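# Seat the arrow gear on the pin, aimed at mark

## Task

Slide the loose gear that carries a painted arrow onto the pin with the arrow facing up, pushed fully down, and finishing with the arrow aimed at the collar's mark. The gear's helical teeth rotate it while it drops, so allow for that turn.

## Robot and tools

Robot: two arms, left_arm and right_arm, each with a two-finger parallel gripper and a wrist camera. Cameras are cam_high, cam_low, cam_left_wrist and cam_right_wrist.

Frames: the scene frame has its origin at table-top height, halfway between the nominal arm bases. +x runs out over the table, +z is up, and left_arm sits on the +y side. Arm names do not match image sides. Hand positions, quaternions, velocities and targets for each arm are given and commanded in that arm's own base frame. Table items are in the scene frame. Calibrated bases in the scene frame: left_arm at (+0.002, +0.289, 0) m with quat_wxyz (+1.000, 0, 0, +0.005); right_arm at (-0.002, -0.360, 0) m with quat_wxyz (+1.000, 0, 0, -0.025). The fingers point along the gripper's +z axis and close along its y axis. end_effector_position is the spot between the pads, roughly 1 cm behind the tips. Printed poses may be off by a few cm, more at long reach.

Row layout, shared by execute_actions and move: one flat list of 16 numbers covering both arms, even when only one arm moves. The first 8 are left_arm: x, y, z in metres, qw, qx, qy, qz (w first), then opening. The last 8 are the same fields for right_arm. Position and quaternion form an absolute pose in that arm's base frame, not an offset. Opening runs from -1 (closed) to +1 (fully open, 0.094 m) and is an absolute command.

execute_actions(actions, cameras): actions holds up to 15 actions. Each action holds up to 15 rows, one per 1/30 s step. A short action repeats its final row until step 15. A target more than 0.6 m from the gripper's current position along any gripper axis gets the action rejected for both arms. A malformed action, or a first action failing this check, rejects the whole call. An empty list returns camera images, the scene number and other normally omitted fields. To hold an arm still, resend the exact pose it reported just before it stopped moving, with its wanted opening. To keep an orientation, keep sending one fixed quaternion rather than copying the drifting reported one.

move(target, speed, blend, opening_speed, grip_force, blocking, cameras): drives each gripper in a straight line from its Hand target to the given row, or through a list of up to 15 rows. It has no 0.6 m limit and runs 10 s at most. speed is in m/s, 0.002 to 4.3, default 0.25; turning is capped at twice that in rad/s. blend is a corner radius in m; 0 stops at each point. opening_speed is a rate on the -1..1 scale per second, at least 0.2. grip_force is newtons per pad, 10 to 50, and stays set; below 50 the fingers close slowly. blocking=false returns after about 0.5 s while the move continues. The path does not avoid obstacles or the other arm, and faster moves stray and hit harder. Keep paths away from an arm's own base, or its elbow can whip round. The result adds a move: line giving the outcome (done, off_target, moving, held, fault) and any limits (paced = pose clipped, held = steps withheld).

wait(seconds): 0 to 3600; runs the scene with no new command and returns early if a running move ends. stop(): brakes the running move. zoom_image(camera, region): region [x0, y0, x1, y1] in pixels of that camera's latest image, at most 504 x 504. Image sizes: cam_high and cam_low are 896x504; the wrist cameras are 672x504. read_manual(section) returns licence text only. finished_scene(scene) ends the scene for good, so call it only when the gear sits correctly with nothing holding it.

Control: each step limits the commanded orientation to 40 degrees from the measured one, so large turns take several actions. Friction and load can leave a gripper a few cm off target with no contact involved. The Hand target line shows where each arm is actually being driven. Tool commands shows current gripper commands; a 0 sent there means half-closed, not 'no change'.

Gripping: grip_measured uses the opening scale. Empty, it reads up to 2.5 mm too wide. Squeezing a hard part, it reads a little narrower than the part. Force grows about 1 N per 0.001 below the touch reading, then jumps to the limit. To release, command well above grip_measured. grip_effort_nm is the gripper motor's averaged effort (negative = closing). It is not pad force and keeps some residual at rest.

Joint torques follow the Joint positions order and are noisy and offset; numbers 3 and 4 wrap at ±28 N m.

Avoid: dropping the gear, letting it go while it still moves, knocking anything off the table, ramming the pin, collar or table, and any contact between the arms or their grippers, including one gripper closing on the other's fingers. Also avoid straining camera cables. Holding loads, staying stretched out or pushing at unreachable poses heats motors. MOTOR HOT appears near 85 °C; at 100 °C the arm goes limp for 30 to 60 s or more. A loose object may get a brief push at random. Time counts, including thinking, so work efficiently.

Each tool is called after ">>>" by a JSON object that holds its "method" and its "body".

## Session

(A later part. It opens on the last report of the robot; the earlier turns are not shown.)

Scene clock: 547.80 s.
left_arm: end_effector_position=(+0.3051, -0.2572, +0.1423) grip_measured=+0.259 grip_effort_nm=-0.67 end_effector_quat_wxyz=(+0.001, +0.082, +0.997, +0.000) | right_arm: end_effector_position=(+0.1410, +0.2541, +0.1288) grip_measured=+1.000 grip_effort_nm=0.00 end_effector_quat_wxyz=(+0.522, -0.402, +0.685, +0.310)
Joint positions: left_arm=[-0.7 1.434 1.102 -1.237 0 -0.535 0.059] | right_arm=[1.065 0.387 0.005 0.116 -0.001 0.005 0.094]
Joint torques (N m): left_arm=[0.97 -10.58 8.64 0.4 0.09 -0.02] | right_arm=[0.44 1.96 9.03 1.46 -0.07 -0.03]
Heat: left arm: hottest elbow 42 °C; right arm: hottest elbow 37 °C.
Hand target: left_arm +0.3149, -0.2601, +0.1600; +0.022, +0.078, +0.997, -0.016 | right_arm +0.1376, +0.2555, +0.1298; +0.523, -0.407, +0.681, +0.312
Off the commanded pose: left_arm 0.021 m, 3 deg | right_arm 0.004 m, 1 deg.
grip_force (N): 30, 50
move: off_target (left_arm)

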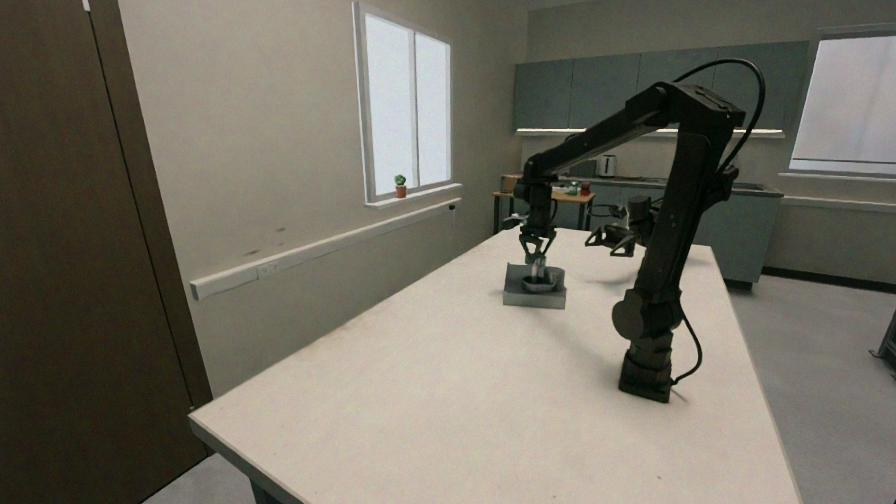

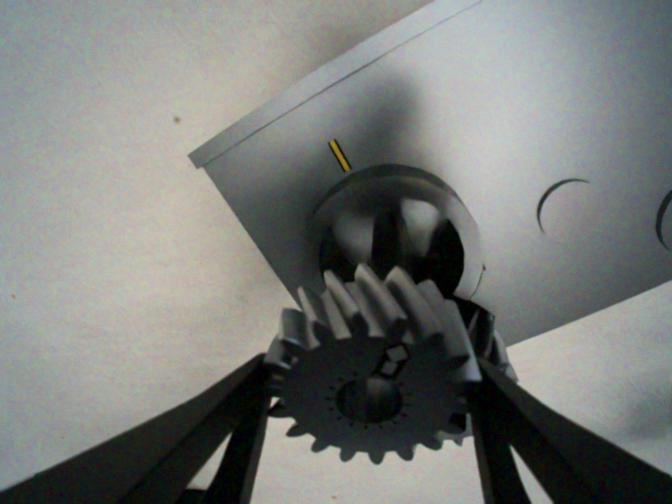

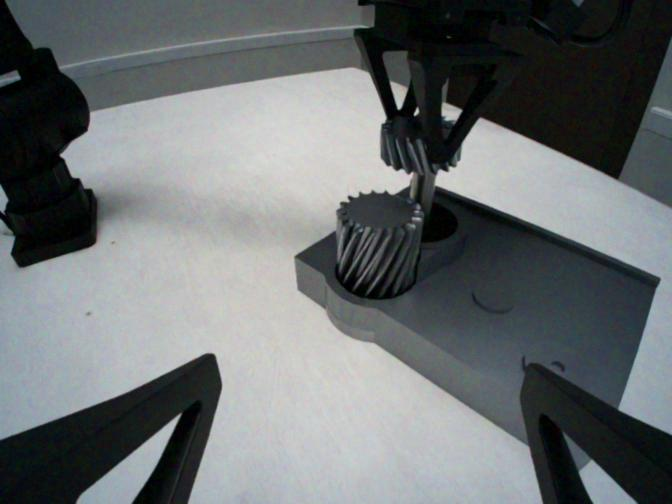

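>>> {"method": "move", "body": {"target": [[0.3153,-0.2605,0.148,0.022,0.0785,0.9969,-0.016,0.1, 0.1376,0.2554,0.1299,0.5227,-0.4069,0.6811,0.3122,1]], "speed": 0.05, "cameras": ["cam_left_wrist","cam_right_wrist"]}}

>>> {"method": "zoom_image", "body": {"camera": "cam_right_wrist", "region": [370, 80, 490, 210]}}

>>> {"method": "zoom_image", "body": {"camera": "cam_left_wrist", "region": [310, 340, 430, 440]}}

Scene clock: 553.93 s.
left_arm: end_effector_position=(+0.3085, -0.2601, +0.1409) grip_measured=+0.259 grip_effort_nm=-0.67 end_effector_quat_wxyz=(+0.009, +0.082, +0.997, -0.006) | right_arm: end_effector_position=(+0.1410, +0.2541, +0.1288) grip_measured=+1.000 grip_effort_nm=0.01 end_effector_quat_wxyz=(+0.522, -0.402, +0.685, +0.310)
Joint positions: left_arm=[-0.7 1.434 1.098 -1.212 0 -0.535 0.059] | right_arm=[1.065 0.387 0.005 0.116 -0.001 0.005 0.094]
Joint torques (N m): left_arm=[1.2 -9.82 7.45 0.85 0.07 -0.01] | right_arm=[0.32 1.96 9.03 1.46 -0.07 -0.03]
Heat: left arm: hottest elbow 42 °C; right arm: hottest elbow 37 °C.
Hand target: left_arm +0.3152, -0.2604, +0.1481; +0.022, +0.078, +0.997, -0.016 | right_arm +0.1376, +0.2555, +0.1298; +0.523, -0.407, +0.681, +0.312
Off the commanded pose: left_arm 0.010 m, 2 deg | right_arm 0.004 m, 1 deg.
grip_force (N): 30, 50
move: done

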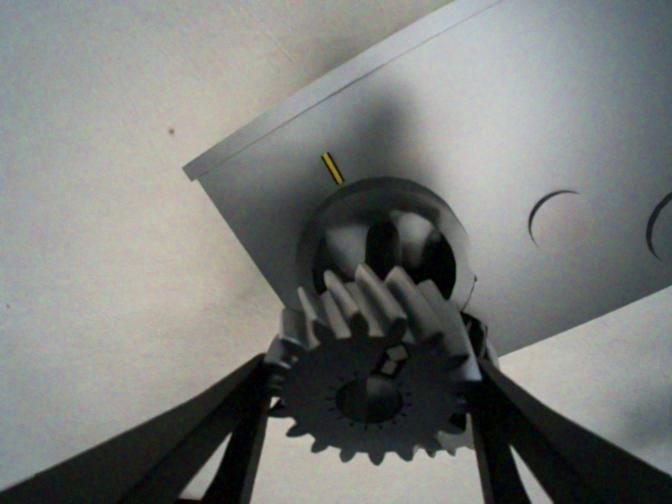

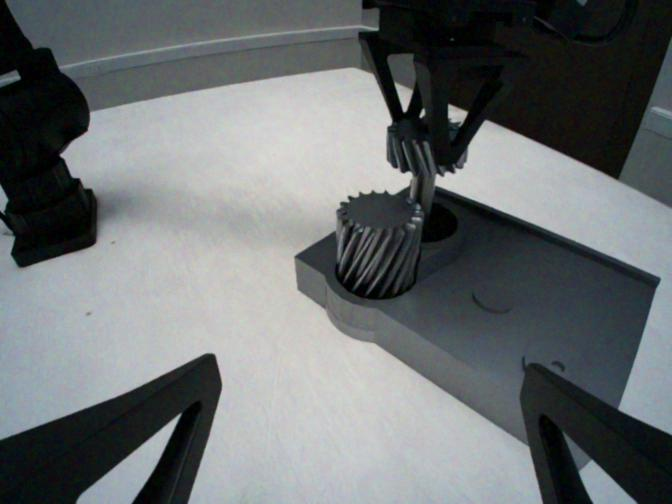

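Scaled by 3.877 from the camera's image (finer frame: 960x720).

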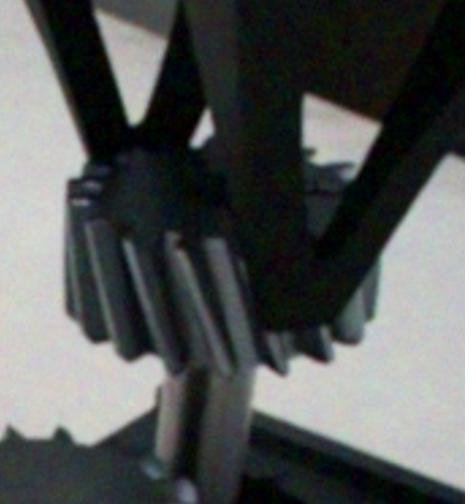

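Scaled by 4.200 from the camera's image (finer frame: 960x720).

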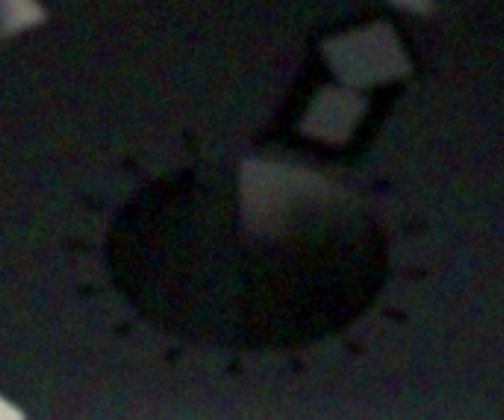

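>>> {"method": "move", "body": {"target": [[0.3140,-0.2592,0.138,0.020,0.0785,0.9969,-0.014,0.1, 0.1376,0.2554,0.1299,0.5227,-0.4069,0.6811,0.3122,1]], "speed": 0.05, "cameras": ["cam_left_wrist","cam_right_wrist"]}}

>>> {"method": "zoom_image", "body": {"camera": "cam_right_wrist", "region": [370, 80, 490, 210]}}

Scene clock: 562.93 s.
left_arm: end_effector_position=(+0.3108, -0.2620, +0.1395) grip_measured=+0.259 grip_effort_nm=-0.68 end_effector_quat_wxyz=(+0.015, +0.082, +0.996, -0.010) | right_arm: end_effector_position=(+0.1410, +0.2541, +0.1288) grip_measured=+1.000 grip_effort_nm=0.00 end_effector_quat_wxyz=(+0.522, -0.402, +0.685, +0.310)
Joint positions: left_arm=[-0.7 1.434 1.093 -1.194 0 -0.535 0.059] | right_arm=[1.065 0.387 0.005 0.116 -0.001 0.005 0.094]
Joint torques (N m): left_arm=[1.26 -9.52 6.31 0.99 0.04 -0.02] | right_arm=[0.26 2.02 9.05 1.46 -0.07 -0.03]
Heat: left arm: hottest elbow 42 °C; right arm: hottest elbow 37 °C.
Hand target: left_arm +0.3140, -0.2591, +0.1381; +0.020, +0.078, +0.997, -0.014 | right_arm +0.1376, +0.2555, +0.1298; +0.523, -0.407, +0.681, +0.312
Off the commanded pose: left_arm 0.005 m, 1 deg | right_arm 0.004 m, 1 deg.
grip_force (N): 30, 50
move: done

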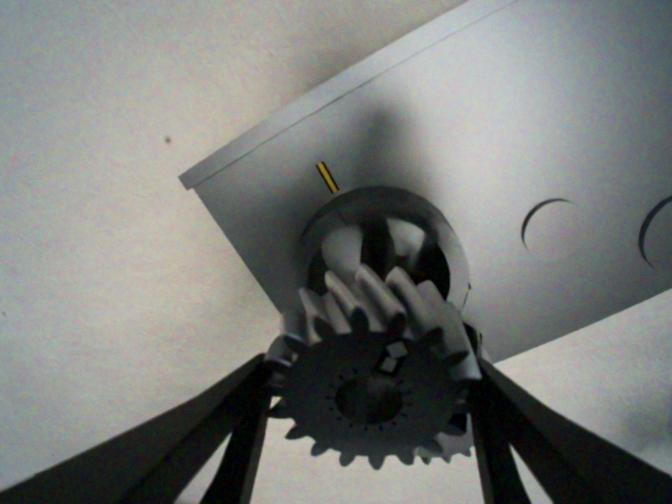

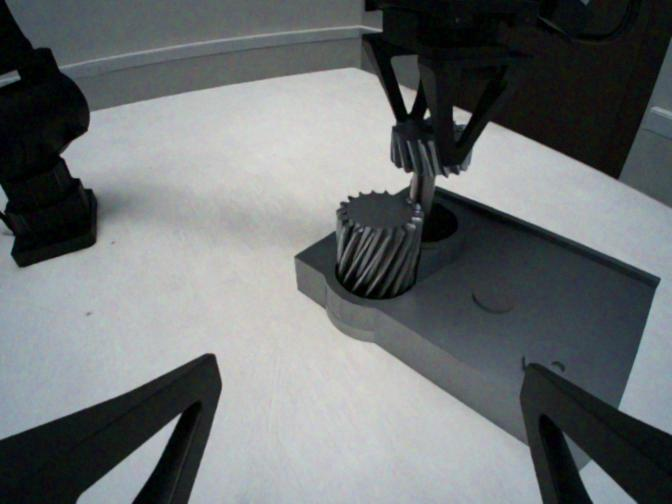

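Scaled by 3.877 from the camera's image (finer frame: 960x720).

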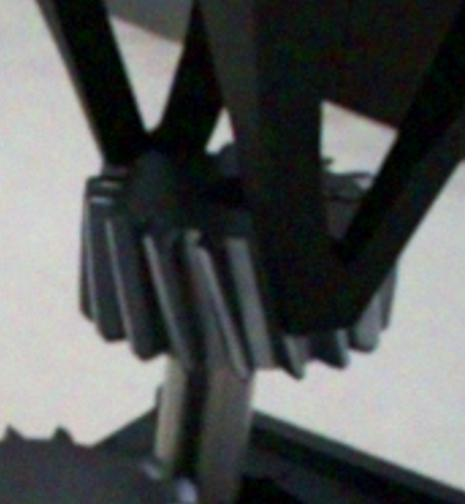

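>>> {"method": "move", "body": {"target": [[0.3151,-0.2595,0.182,0.022,0.0785,0.9969,-0.016,0.1, 0.1376,0.2554,0.1299,0.5227,-0.4069,0.6811,0.3122,1],[0.3151,-0.2595,0.150,0.020,0.0785,0.9969,-0.014,0.1, 0.1376,0.2554,0.1299,0.5227,-0.4069,0.6811,0.3122,1]], "speed": 0.06, "cameras": ["cam_left_wrist","cam_right_wrist"]}}

>>> {"method": "zoom_image", "body": {"camera": "cam_right_wrist", "region": [370, 80, 490, 210]}}

Scene clock: 577.57 s.
left_arm: end_effector_position=(+0.3055, -0.2576, +0.1415) grip_measured=+0.259 grip_effort_nm=-0.68 end_effector_quat_wxyz=(+0.006, +0.082, +0.997, -0.004) | right_arm: end_effector_position=(+0.1410, +0.2541, +0.1288) grip_measured=+1.000 grip_effort_nm=0.00 end_effector_quat_wxyz=(+0.522, -0.402, +0.685, +0.310)
Joint positions: left_arm=[-0.7 1.429 1.093 -1.221 0 -0.535 0.059] | right_arm=[1.065 0.387 0.005 0.116 -0.001 0.005 0.094]
Joint torques (N m): left_arm=[1.26 -9.41 8.02 0.73 0.04 -0.03] | right_arm=[0.38 2.02 9.05 1.44 -0.07 -0.03]
Heat: left arm: hottest elbow 42 °C; right arm: hottest elbow 37 °C.
Hand target: left_arm +0.3150, -0.2593, +0.1502; +0.020, +0.078, +0.997, -0.014 | right_arm +0.1376, +0.2555, +0.1298; +0.523, -0.407, +0.681, +0.312
Off the commanded pose: left_arm 0.013 m, 2 deg | right_arm 0.004 m, 1 deg.
grip_force (N): 30, 50
move: off_target (left_arm)

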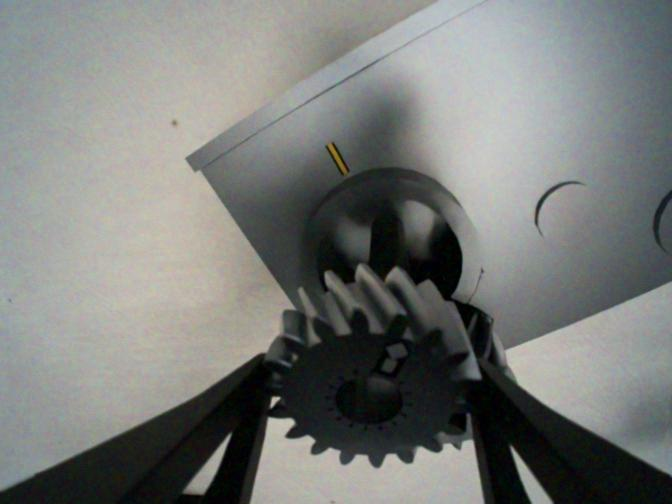

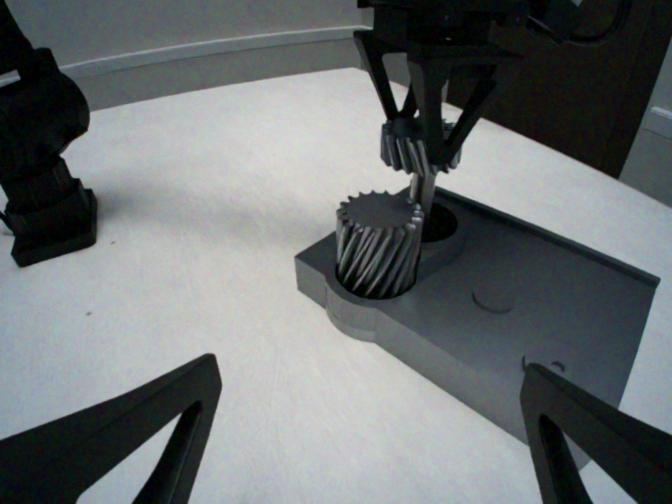

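Scaled by 3.877 from the camera's image (finer frame: 960x720).

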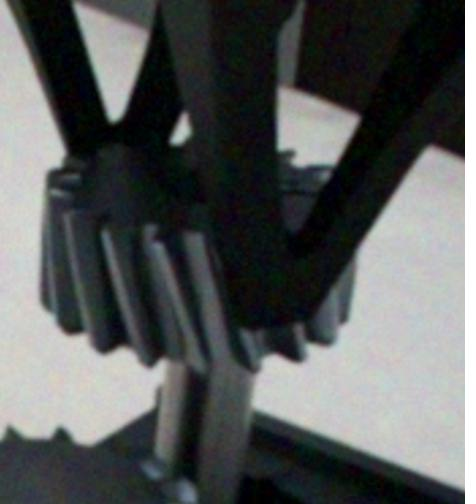

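>>> {"method": "move", "body": {"target": [[0.3180,-0.2613,0.182,0.022,0.0785,0.9969,-0.016,0.1, 0.1376,0.2554,0.1299,0.5227,-0.4069,0.6811,0.3122,1],[0.3180,-0.2613,0.150,0.020,0.0785,0.9969,-0.014,0.1, 0.1376,0.2554,0.1299,0.5227,-0.4069,0.6811,0.3122,1]], "speed": 0.06, "cameras": ["cam_left_wrist","cam_right_wrist","cam_low"]}}

>>> {"method": "zoom_image", "body": {"camera": "cam_right_wrist", "region": [370, 80, 490, 210]}}

>>> {"method": "zoom_image", "body": {"camera": "cam_low", "region": [500, 230, 570, 310]}}

Scene clock: 588.13 s.
left_arm: end_effector_position=(+0.3057, -0.2574, +0.1406) grip_measured=+0.259 grip_effort_nm=-0.67 end_effector_quat_wxyz=(+0.004, +0.082, +0.997, -0.003) | right_arm: end_effector_position=(+0.1410, +0.2541, +0.1288) grip_measured=+1.000 grip_effort_nm=0.01 end_effector_quat_wxyz=(+0.522, -0.402, +0.685, +0.310)
Joint positions: left_arm=[-0.699 1.432 1.094 -1.223 0 -0.534 0.059] | right_arm=[1.065 0.387 0.005 0.116 -0.001 0.005 0.094]
Joint torques (N m): left_arm=[1.14 -8.88 8.62 0.73 0.03 0] | right_arm=[0.38 1.96 9.03 1.44 -0.07 -0.03]
Heat: left arm: hottest elbow 42 °C; right arm: hottest elbow 37 °C.
Hand target: left_arm +0.3178, -0.2611, +0.1503; +0.020, +0.078, +0.997, -0.014 | right_arm +0.1376, +0.2555, +0.1298; +0.523, -0.407, +0.681, +0.312
Off the commanded pose: left_arm 0.016 m, 2 deg | right_arm 0.004 m, 1 deg.
grip_force (N): 30, 50
move: off_target (left_arm)
Images, in order (width x height): cam_low 896x504, cam_left_wrist 672x504, cam_right_wrist 672x504.

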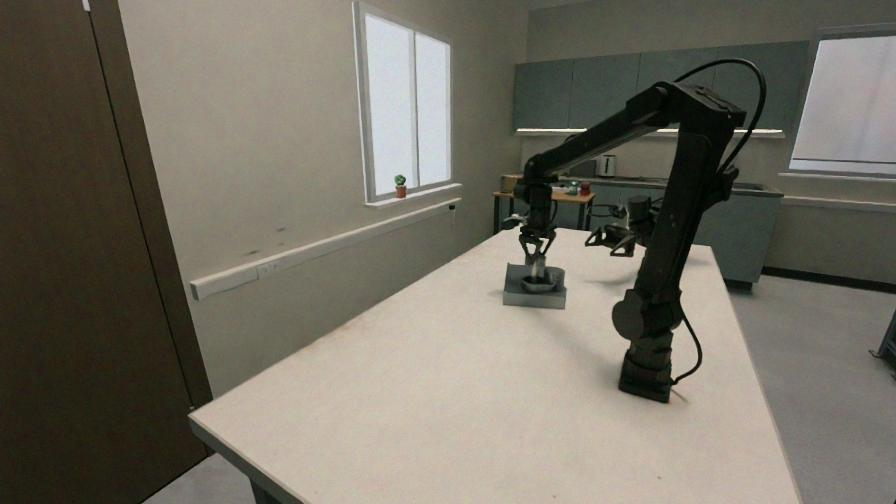

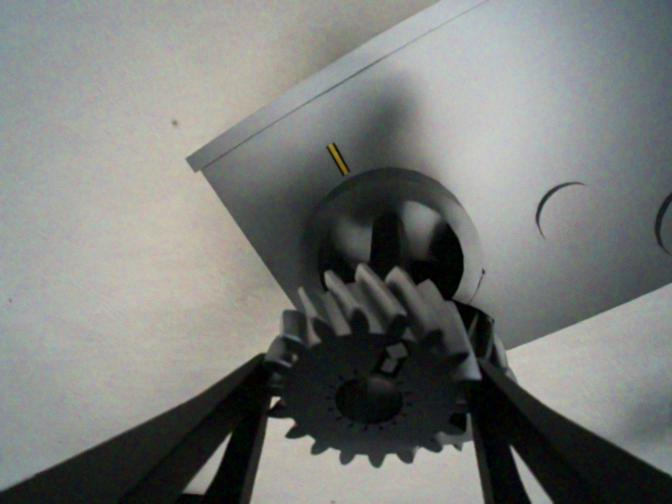

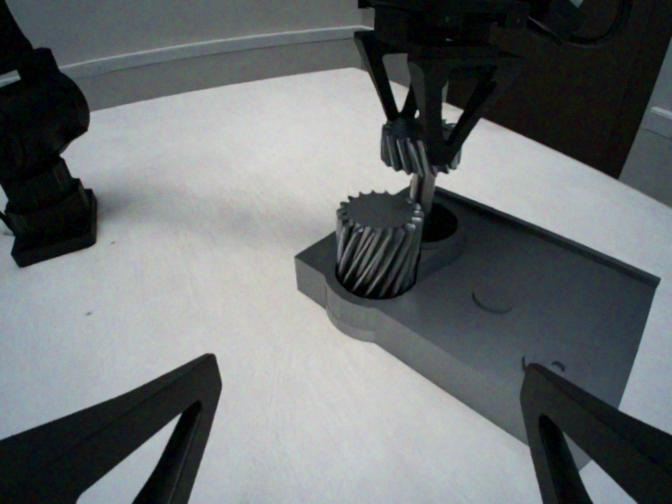

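Scaled by 3.877 from the camera's image (finer frame: 960x720).

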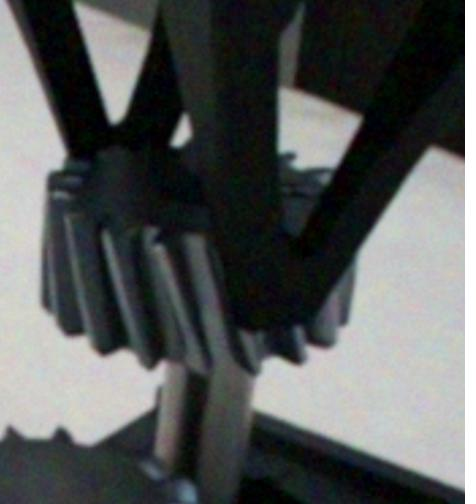

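Scaled by 6.300 from the camera's image (finer frame: 1280x720).

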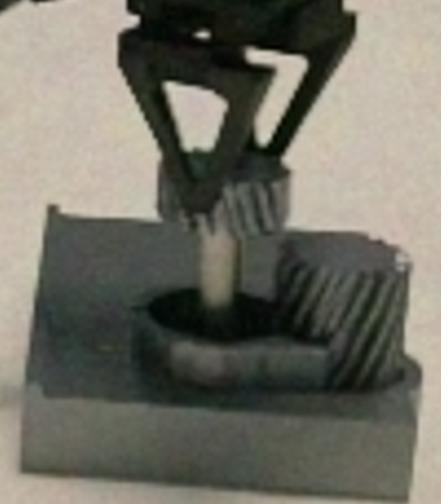

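>>> {"method": "move", "body": {"target": [[0.3165,-0.2603,0.130,0.014,0.0785,0.9969,-0.010,0.1, 0.1376,0.2554,0.1299,0.5227,-0.4069,0.6811,0.3122,1]], "speed": 0.05, "cameras": ["cam_left_wrist","cam_right_wrist"]}}

>>> {"method": "zoom_image", "body": {"camera": "cam_right_wrist", "region": [370, 80, 490, 210]}}

Scene clock: 596.70 s.
left_arm: end_effector_position=(+0.3122, -0.2629, +0.1396) grip_measured=+0.259 grip_effort_nm=-0.68 end_effector_quat_wxyz=(+0.017, +0.082, +0.996, -0.012) | right_arm: end_effector_position=(+0.1410, +0.2541, +0.1288) grip_measured=+1.000 grip_effort_nm=0.01 end_effector_quat_wxyz=(+0.522, -0.402, +0.685, +0.310)
Joint positions: left_arm=[-0.699 1.435 1.094 -1.188 0 -0.534 0.059] | right_arm=[1.065 0.387 0.005 0.116 -0.001 0.005 0.094]
Joint torques (N m): left_arm=[1.14 -7.94 6.41 1.1 0.05 -0.02] | right_arm=[0.32 1.96 9.03 1.44 -0.07 -0.03]
Heat: left arm: hottest elbow 41 °C; right arm: hottest elbow 37 °C.
Hand target: left_arm +0.3163, -0.2602, +0.1302; +0.014, +0.079, +0.997, -0.010 | right_arm +0.1376, +0.2555, +0.1298; +0.523, -0.407, +0.681, +0.312
Off the commanded pose: left_arm 0.011 m, 1 deg | right_arm 0.004 m, 1 deg.
grip_force (N): 30, 50
move: off_target (left_arm)

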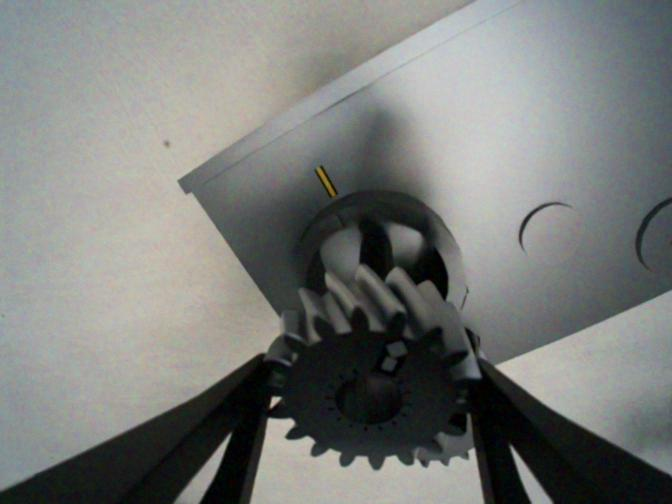

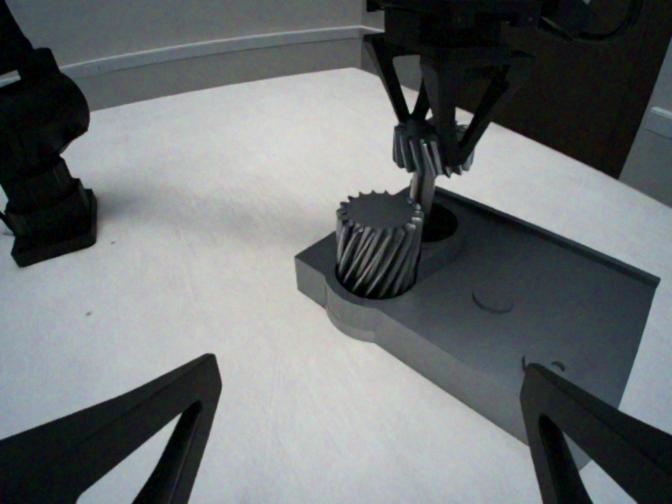

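Scaled by 3.877 from the camera's image (finer frame: 960x720).

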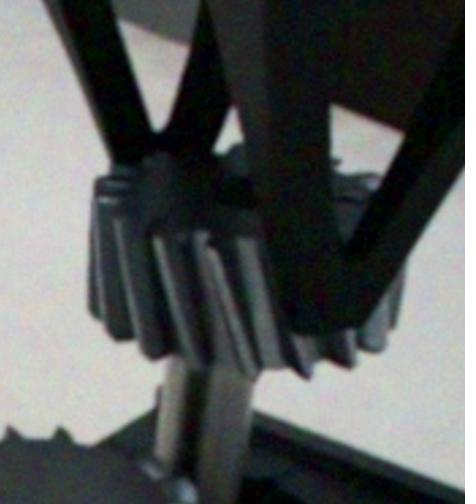

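>>> {"method": "move", "body": {"target": [[0.3108,-0.2690,0.170,0.020,0.0785,0.9969,-0.014,0.1, 0.1376,0.2554,0.1299,0.5227,-0.4069,0.6811,0.3122,1],[0.3108,-0.2690,0.148,0.020,0.0785,0.9969,-0.014,0.1, 0.1376,0.2554,0.1299,0.5227,-0.4069,0.6811,0.3122,1]], "speed": 0.06, "cameras": ["cam_left_wrist","cam_right_wrist","cam_low"]}}

>>> {"method": "zoom_image", "body": {"camera": "cam_right_wrist", "region": [370, 80, 490, 210]}}

>>> {"method": "zoom_image", "body": {"camera": "cam_low", "region": [500, 230, 570, 310]}}

Scene clock: 612.30 s.
left_arm: end_effector_position=(+0.3062, -0.2587, +0.1405) grip_measured=+0.259 grip_effort_nm=-0.67 end_effector_quat_wxyz=(+0.006, +0.079, +0.997, -0.005) | right_arm: end_effector_position=(+0.1410, +0.2541, +0.1288) grip_measured=+1.000 grip_effort_nm=0.01 end_effector_quat_wxyz=(+0.522, -0.402, +0.685, +0.310)
Joint positions: left_arm=[-0.7 1.432 1.094 -1.218 0 -0.542 0.059] | right_arm=[1.065 0.387 0.005 0.116 -0.001 0.005 0.094]
Joint torques (N m): left_arm=[-0.67 -9.17 8.27 0.81 0 -0.17] | right_arm=[0.32 1.96 9.05 1.46 -0.07 -0.03]
Heat: left arm: hottest elbow 40 °C; right arm: hottest elbow 38 °C.
Hand target: left_arm +0.3106, -0.2689, +0.1483; +0.020, +0.079, +0.997, -0.014 | right_arm +0.1376, +0.2555, +0.1298; +0.523, -0.407, +0.681, +0.312
Off the commanded pose: left_arm 0.014 m, 2 deg | right_arm 0.004 m, 1 deg.
grip_force (N): 30, 50
move: off_target (left_arm)
Images, in order (width x height): cam_low 896x504, cam_left_wrist 672x504, cam_right_wrist 672x504.

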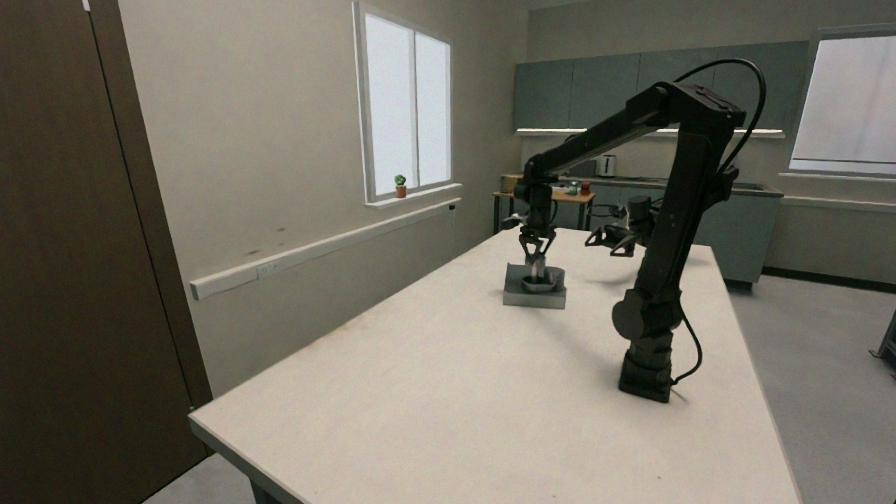

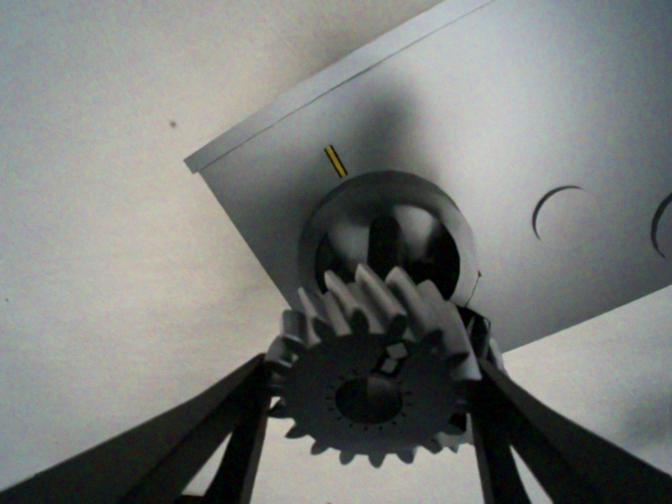

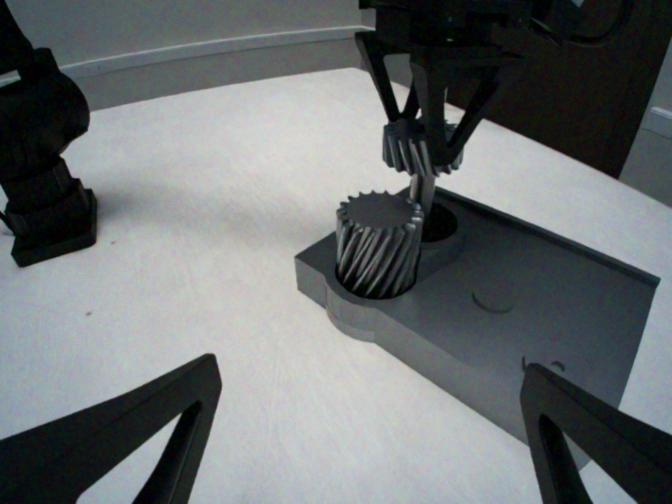

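Scaled by 3.877 from the camera's image (finer frame: 960x720).

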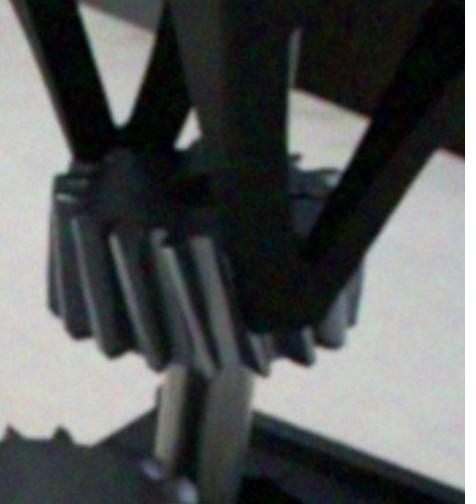

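Scaled by 6.300 from the camera's image (finer frame: 1280x720).

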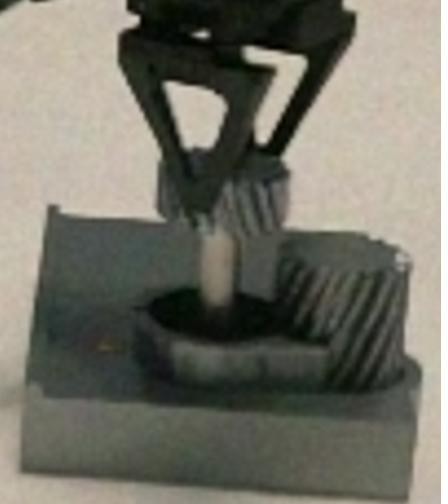

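>>> {"method": "move", "body": {"target": [[0.3080,-0.2735,0.158,0.020,0.0785,0.9969,-0.014,0.1, 0.1376,0.2554,0.1299,0.5227,-0.4069,0.6811,0.3122,1],[0.3080,-0.2735,0.146,0.020,0.0785,0.9969,-0.014,0.1, 0.1376,0.2554,0.1299,0.5227,-0.4069,0.6811,0.3122,1]], "speed": 0.05}}

Scene clock: 619.97 s.
left_arm: end_effector_position=(+0.3050, -0.2650, +0.1376) grip_measured=+0.259 grip_effort_nm=-0.68 end_effector_quat_wxyz=(+0.008, +0.079, +0.997, -0.006) | right_arm: end_effector_position=(+0.1410, +0.2541, +0.1288) grip_measured=+1.000 grip_effort_nm=0.01 end_effector_quat_wxyz=(+0.522, -0.402, +0.685, +0.310)
Joint positions: left_arm=[-0.714 1.44 1.094 -1.205 0 -0.555 0.059] | right_arm=[1.065 0.387 0.005 0.116 -0.001 0.005 0.094]
Joint torques (N m): left_arm=[-0.38 -9.11 8.23 0.49 -0.04 -0.19] | right_arm=[0.32 2.02 9.03 1.43 -0.07 -0.04]
Heat: left arm: hottest elbow 40 °C; right arm: hottest elbow 38 °C.
Hand target: left_arm +0.3079, -0.2734, +0.1461; +0.020, +0.079, +0.997, -0.014 | right_arm +0.1376, +0.2555, +0.1298; +0.523, -0.407, +0.681, +0.312
Off the commanded pose: left_arm 0.012 m, 2 deg | right_arm 0.004 m, 1 deg.
grip_force (N): 30, 50
move: off_target (left_arm)

>>> {"method": "execute_actions", "body": {"actions": []}}

>>> {"method": "zoom_image", "body": {"camera": "cam_right_wrist", "region": [370, 80, 490, 210]}}

>>> {"method": "zoom_image", "body": {"camera": "cam_low", "region": [500, 230, 570, 310]}}

Scene clock: 623.00 s.
left_arm: end_effector_position=(+0.3050, -0.2650, +0.1376) grip_measured=+0.259 grip_effort_nm=-0.68 end_effector_quat_wxyz=(+0.008, +0.079, +0.997, -0.006) | right_arm: end_effector_position=(+0.1410, +0.2541, +0.1288) grip_measured=+1.000 grip_effort_nm=0.01 end_effector_quat_wxyz=(+0.522, -0.402, +0.685, +0.310)
Joint positions: left_arm=[-0.714 1.44 1.094 -1.205 0 -0.555 0.059] | right_arm=[1.065 0.387 0.005 0.116 -0.001 0.005 0.094]
Joint velocities: within noise
Joint torques (N m): left_arm=[-0.44 -9.17 8.1 0.5 -0.05 -0.17] | right_arm=[0.44 1.96 9.05 1.44 -0.07 -0.03]
Heat: left arm: hottest elbow 40 °C; right arm: hottest elbow 38 °C.
Hand target: left_arm +0.3079, -0.2734, +0.1461; +0.020, +0.079, +0.997, -0.014 | right_arm +0.1376, +0.2555, +0.1298; +0.523, -0.407, +0.681, +0.312
Tool commands: left_gripper/opening=+0.1 right_gripper/opening=+1.0
Off the commanded pose: left_arm 0.012 m, 2 deg | right_arm 0.004 m, 1 deg.
grip_force (N): 30, 50

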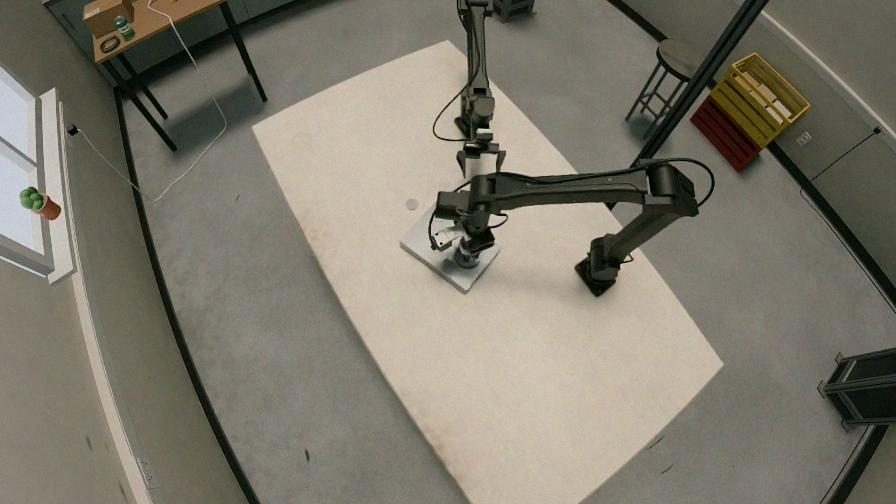

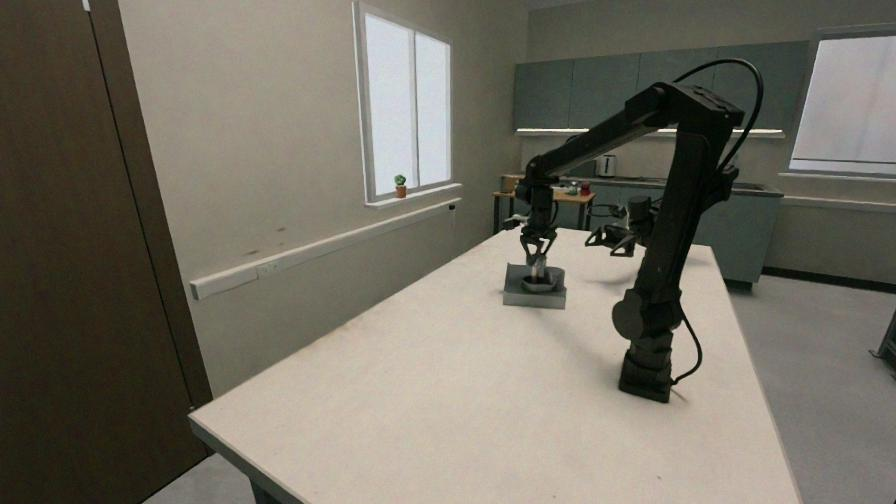

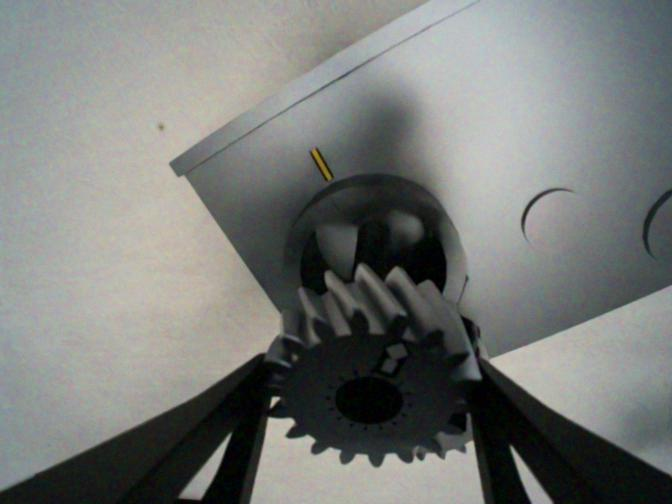

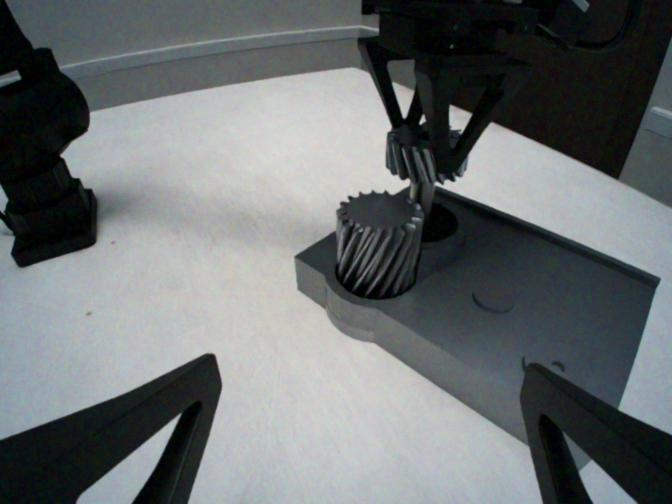

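Scaled by 3.877 from the camera's image (finer frame: 960x720).

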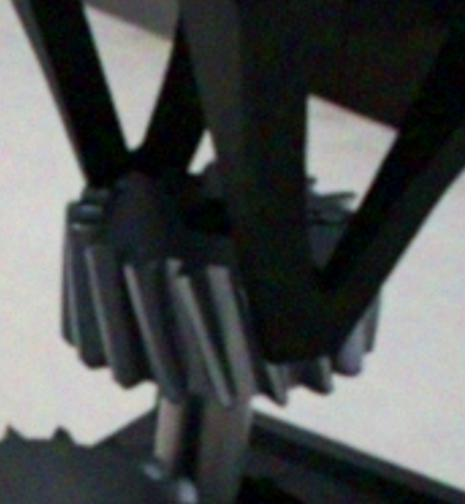

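Scaled by 6.300 from the camera's image (finer frame: 1280x720).

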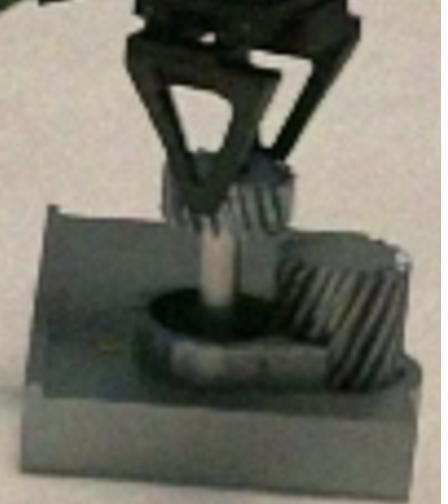

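>>> {"method": "move", "body": {"target": [[0.3090,-0.2690,0.130,0.012,0.0785,0.9969,-0.008,0.1, 0.1376,0.2554,0.1299,0.5227,-0.4069,0.6811,0.3122,1]], "speed": 0.05, "cameras": ["cam_right_wrist","cam_left_wrist"]}}

>>> {"method": "zoom_image", "body": {"camera": "cam_right_wrist", "region": [370, 80, 490, 210]}}

Scene clock: 636.80 s.
left_arm: end_effector_position=(+0.3054, -0.2654, +0.1330) grip_measured=+0.259 grip_effort_nm=-0.68 end_effector_quat_wxyz=(+0.006, +0.079, +0.997, -0.004) | right_arm: end_effector_position=(+0.1410, +0.2541, +0.1288) grip_measured=+1.000 grip_effort_nm=0.01 end_effector_quat_wxyz=(+0.522, -0.402, +0.685, +0.310)
Joint positions: left_arm=[-0.714 1.449 1.092 -1.199 0 -0.555 0.059] | right_arm=[1.065 0.387 0.005 0.116 -0.001 0.005 0.094]
Joint torques (N m): left_arm=[-0.09 -8.47 6.86 1.29 -0.05 -0.08] | right_arm=[0.38 1.96 9.05 1.46 -0.07 -0.03]
Heat: left arm: hottest elbow 40 °C; right arm: hottest elbow 38 °C.
Hand target: left_arm +0.3089, -0.2689, +0.1300; +0.012, +0.079, +0.997, -0.008 | right_arm +0.1376, +0.2555, +0.1298; +0.523, -0.407, +0.681, +0.312
Off the commanded pose: left_arm 0.006 m, 1 deg | right_arm 0.004 m, 1 deg.
grip_force (N): 30, 50
move: done
Images, in order (width x height): cam_left_wrist 672x504, cam_right_wrist 672x504.

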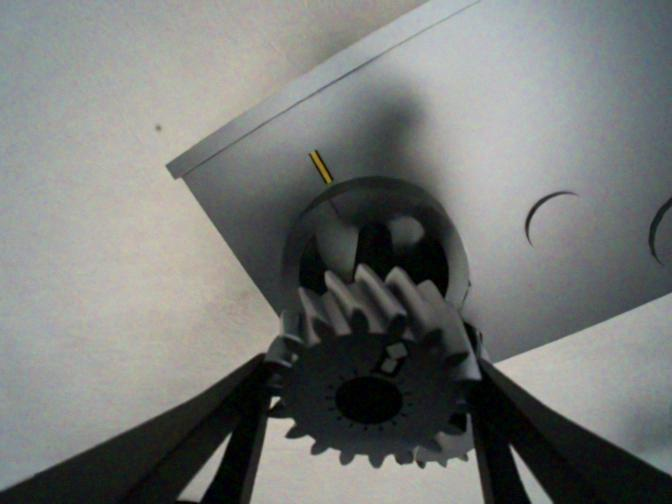

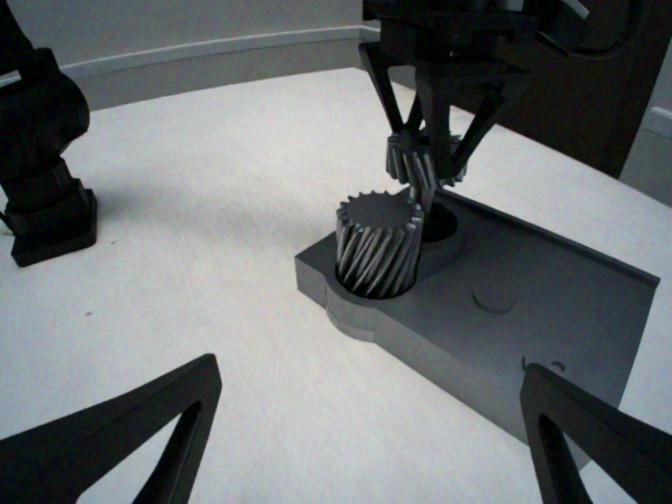

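Scaled by 3.877 from the camera's image (finer frame: 960x720).

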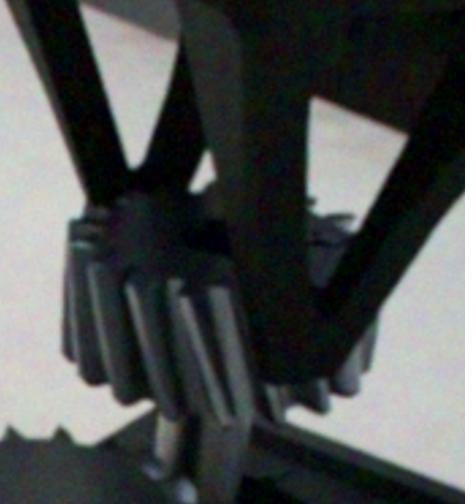

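>>> {"method": "move", "body": {"target": [[0.3080,-0.2675,0.117,0.009,0.0785,0.9969,-0.006,0.1, 0.1376,0.2554,0.1299,0.5227,-0.4069,0.6811,0.3122,1]], "speed": 0.04, "cameras": ["cam_right_wrist","cam_left_wrist"]}}

>>> {"method": "zoom_image", "body": {"camera": "cam_right_wrist", "region": [320, 80, 490, 240]}}

Scene clock: 651.13 s.
left_arm: end_effector_position=(+0.3052, -0.2652, +0.1302) grip_measured=+0.259 grip_effort_nm=-0.68 end_effector_quat_wxyz=(+0.008, +0.079, +0.997, -0.006) | right_arm: end_effector_position=(+0.1410, +0.2541, +0.1288) grip_measured=+1.000 grip_effort_nm=0.01 end_effector_quat_wxyz=(+0.522, -0.402, +0.685, +0.310)
Joint positions: left_arm=[-0.714 1.448 1.082 -1.186 0 -0.555 0.059] | right_arm=[1.065 0.387 0.005 0.116 -0.001 0.005 0.094]
Joint torques (N m): left_arm=[0.44 -7.53 5.83 1.91 -0.02 -0.07] | right_arm=[0.32 1.96 9.03 1.47 -0.07 -0.03]
Heat: left arm: hottest elbow 40 °C; right arm: hottest elbow 38 °C.
Hand target: left_arm +0.3077, -0.2672, +0.1175; +0.009, +0.079, +0.997, -0.006 | right_arm +0.1376, +0.2555, +0.1298; +0.523, -0.407, +0.681, +0.312
Off the commanded pose: left_arm 0.014 m, 0 deg | right_arm 0.004 m, 1 deg.
grip_force (N): 30, 50
move: off_target (left_arm)
Images, in order (width x height): cam_left_wrist 672x504, cam_right_wrist 672x504.

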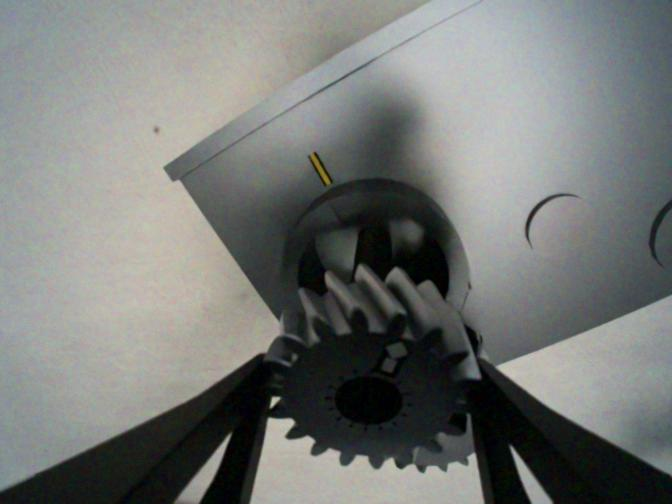

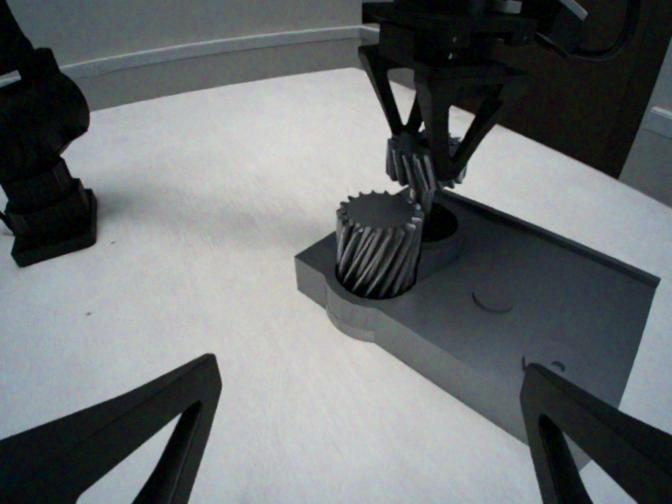

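Scaled by 2.965 from the camera's image (finer frame: 960x720).

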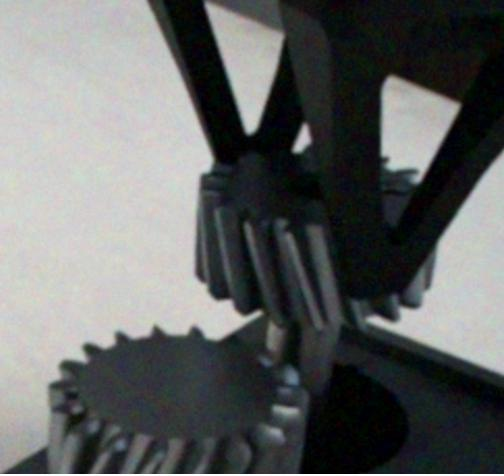

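>>> {"method": "move", "body": {"target": [[0.3080,-0.2675,0.119,-0.004,0.0785,0.9969,0.003,0.1, 0.1376,0.2554,0.1299,0.5227,-0.4069,0.6811,0.3122,1]], "speed": 0.04}}

>>> {"method": "move", "body": {"target": [[0.3080,-0.2675,0.119,-0.020,0.0785,0.9969,0.014,0.1, 0.1376,0.2554,0.1299,0.5227,-0.4069,0.6811,0.3122,1]], "speed": 0.04}}

Scene clock: 664.93 s.
left_arm: end_effector_position=(+0.3050, -0.2650, +0.1301) grip_measured=+0.259 grip_effort_nm=-0.68 end_effector_quat_wxyz=(+0.007, +0.079, +0.997, -0.005) | right_arm: end_effector_position=(+0.1410, +0.2541, +0.1288) grip_measured=+1.000 grip_effort_nm=0.01 end_effector_quat_wxyz=(+0.522, -0.402, +0.685, +0.310)
Joint positions: left_arm=[-0.714 1.448 1.082 -1.187 0 -0.555 0.059] | right_arm=[1.065 0.387 0.005 0.116 -0.001 0.005 0.094]
Joint torques (N m): left_arm=[0.21 -6.24 7.5 0.21 0.02 -0.07] | right_arm=[0.38 1.96 9.05 1.43 -0.07 -0.03]
Heat: left arm: hottest elbow 40 °C; right arm: hottest elbow 38 °C.
Hand target: left_arm +0.3077, -0.2673, +0.1191; -0.004, +0.079, +0.997, +0.003 | right_arm +0.1376, +0.2555, +0.1298; +0.523, -0.407, +0.681, +0.312
Off the commanded pose: left_arm 0.012 m, 2 deg | right_arm 0.004 m, 1 deg.
grip_force (N): 30, 50
move: off_target (left_arm)

Scene clock: 665.87 s.
left_arm: end_effector_position=(+0.3049, -0.2642, +0.1295) grip_measured=+0.259 grip_effort_nm=-0.67 end_effector_quat_wxyz=(-0.004, +0.079, +0.997, +0.003) | right_arm: end_effector_position=(+0.1410, +0.2541, +0.1288) grip_measured=+1.000 grip_effort_nm=0.01 end_effector_quat_wxyz=(+0.522, -0.402, +0.685, +0.310)
Joint positions: left_arm=[-0.713 1.465 1.099 -1.215 0 -0.555 0.059] | right_arm=[1.065 0.387 0.005 0.116 -0.001 0.005 0.094]
Joint torques (N m): left_arm=[0.15 -5.71 8.24 -0.49 0.07 -0.06] | right_arm=[0.38 1.96 9.06 1.47 -0.07 -0.03]
Heat: left arm: hottest elbow 40 °C; right arm: hottest elbow 38 °C.
Hand target: left_arm +0.3077, -0.2672, +0.1191; -0.020, +0.078, +0.997, +0.014 | right_arm +0.1376, +0.2555, +0.1298; +0.523, -0.407, +0.681, +0.312
Off the commanded pose: left_arm 0.011 m, 2 deg | right_arm 0.004 m, 1 deg.
grip_force (N): 30, 50
move: off_target (left_arm)


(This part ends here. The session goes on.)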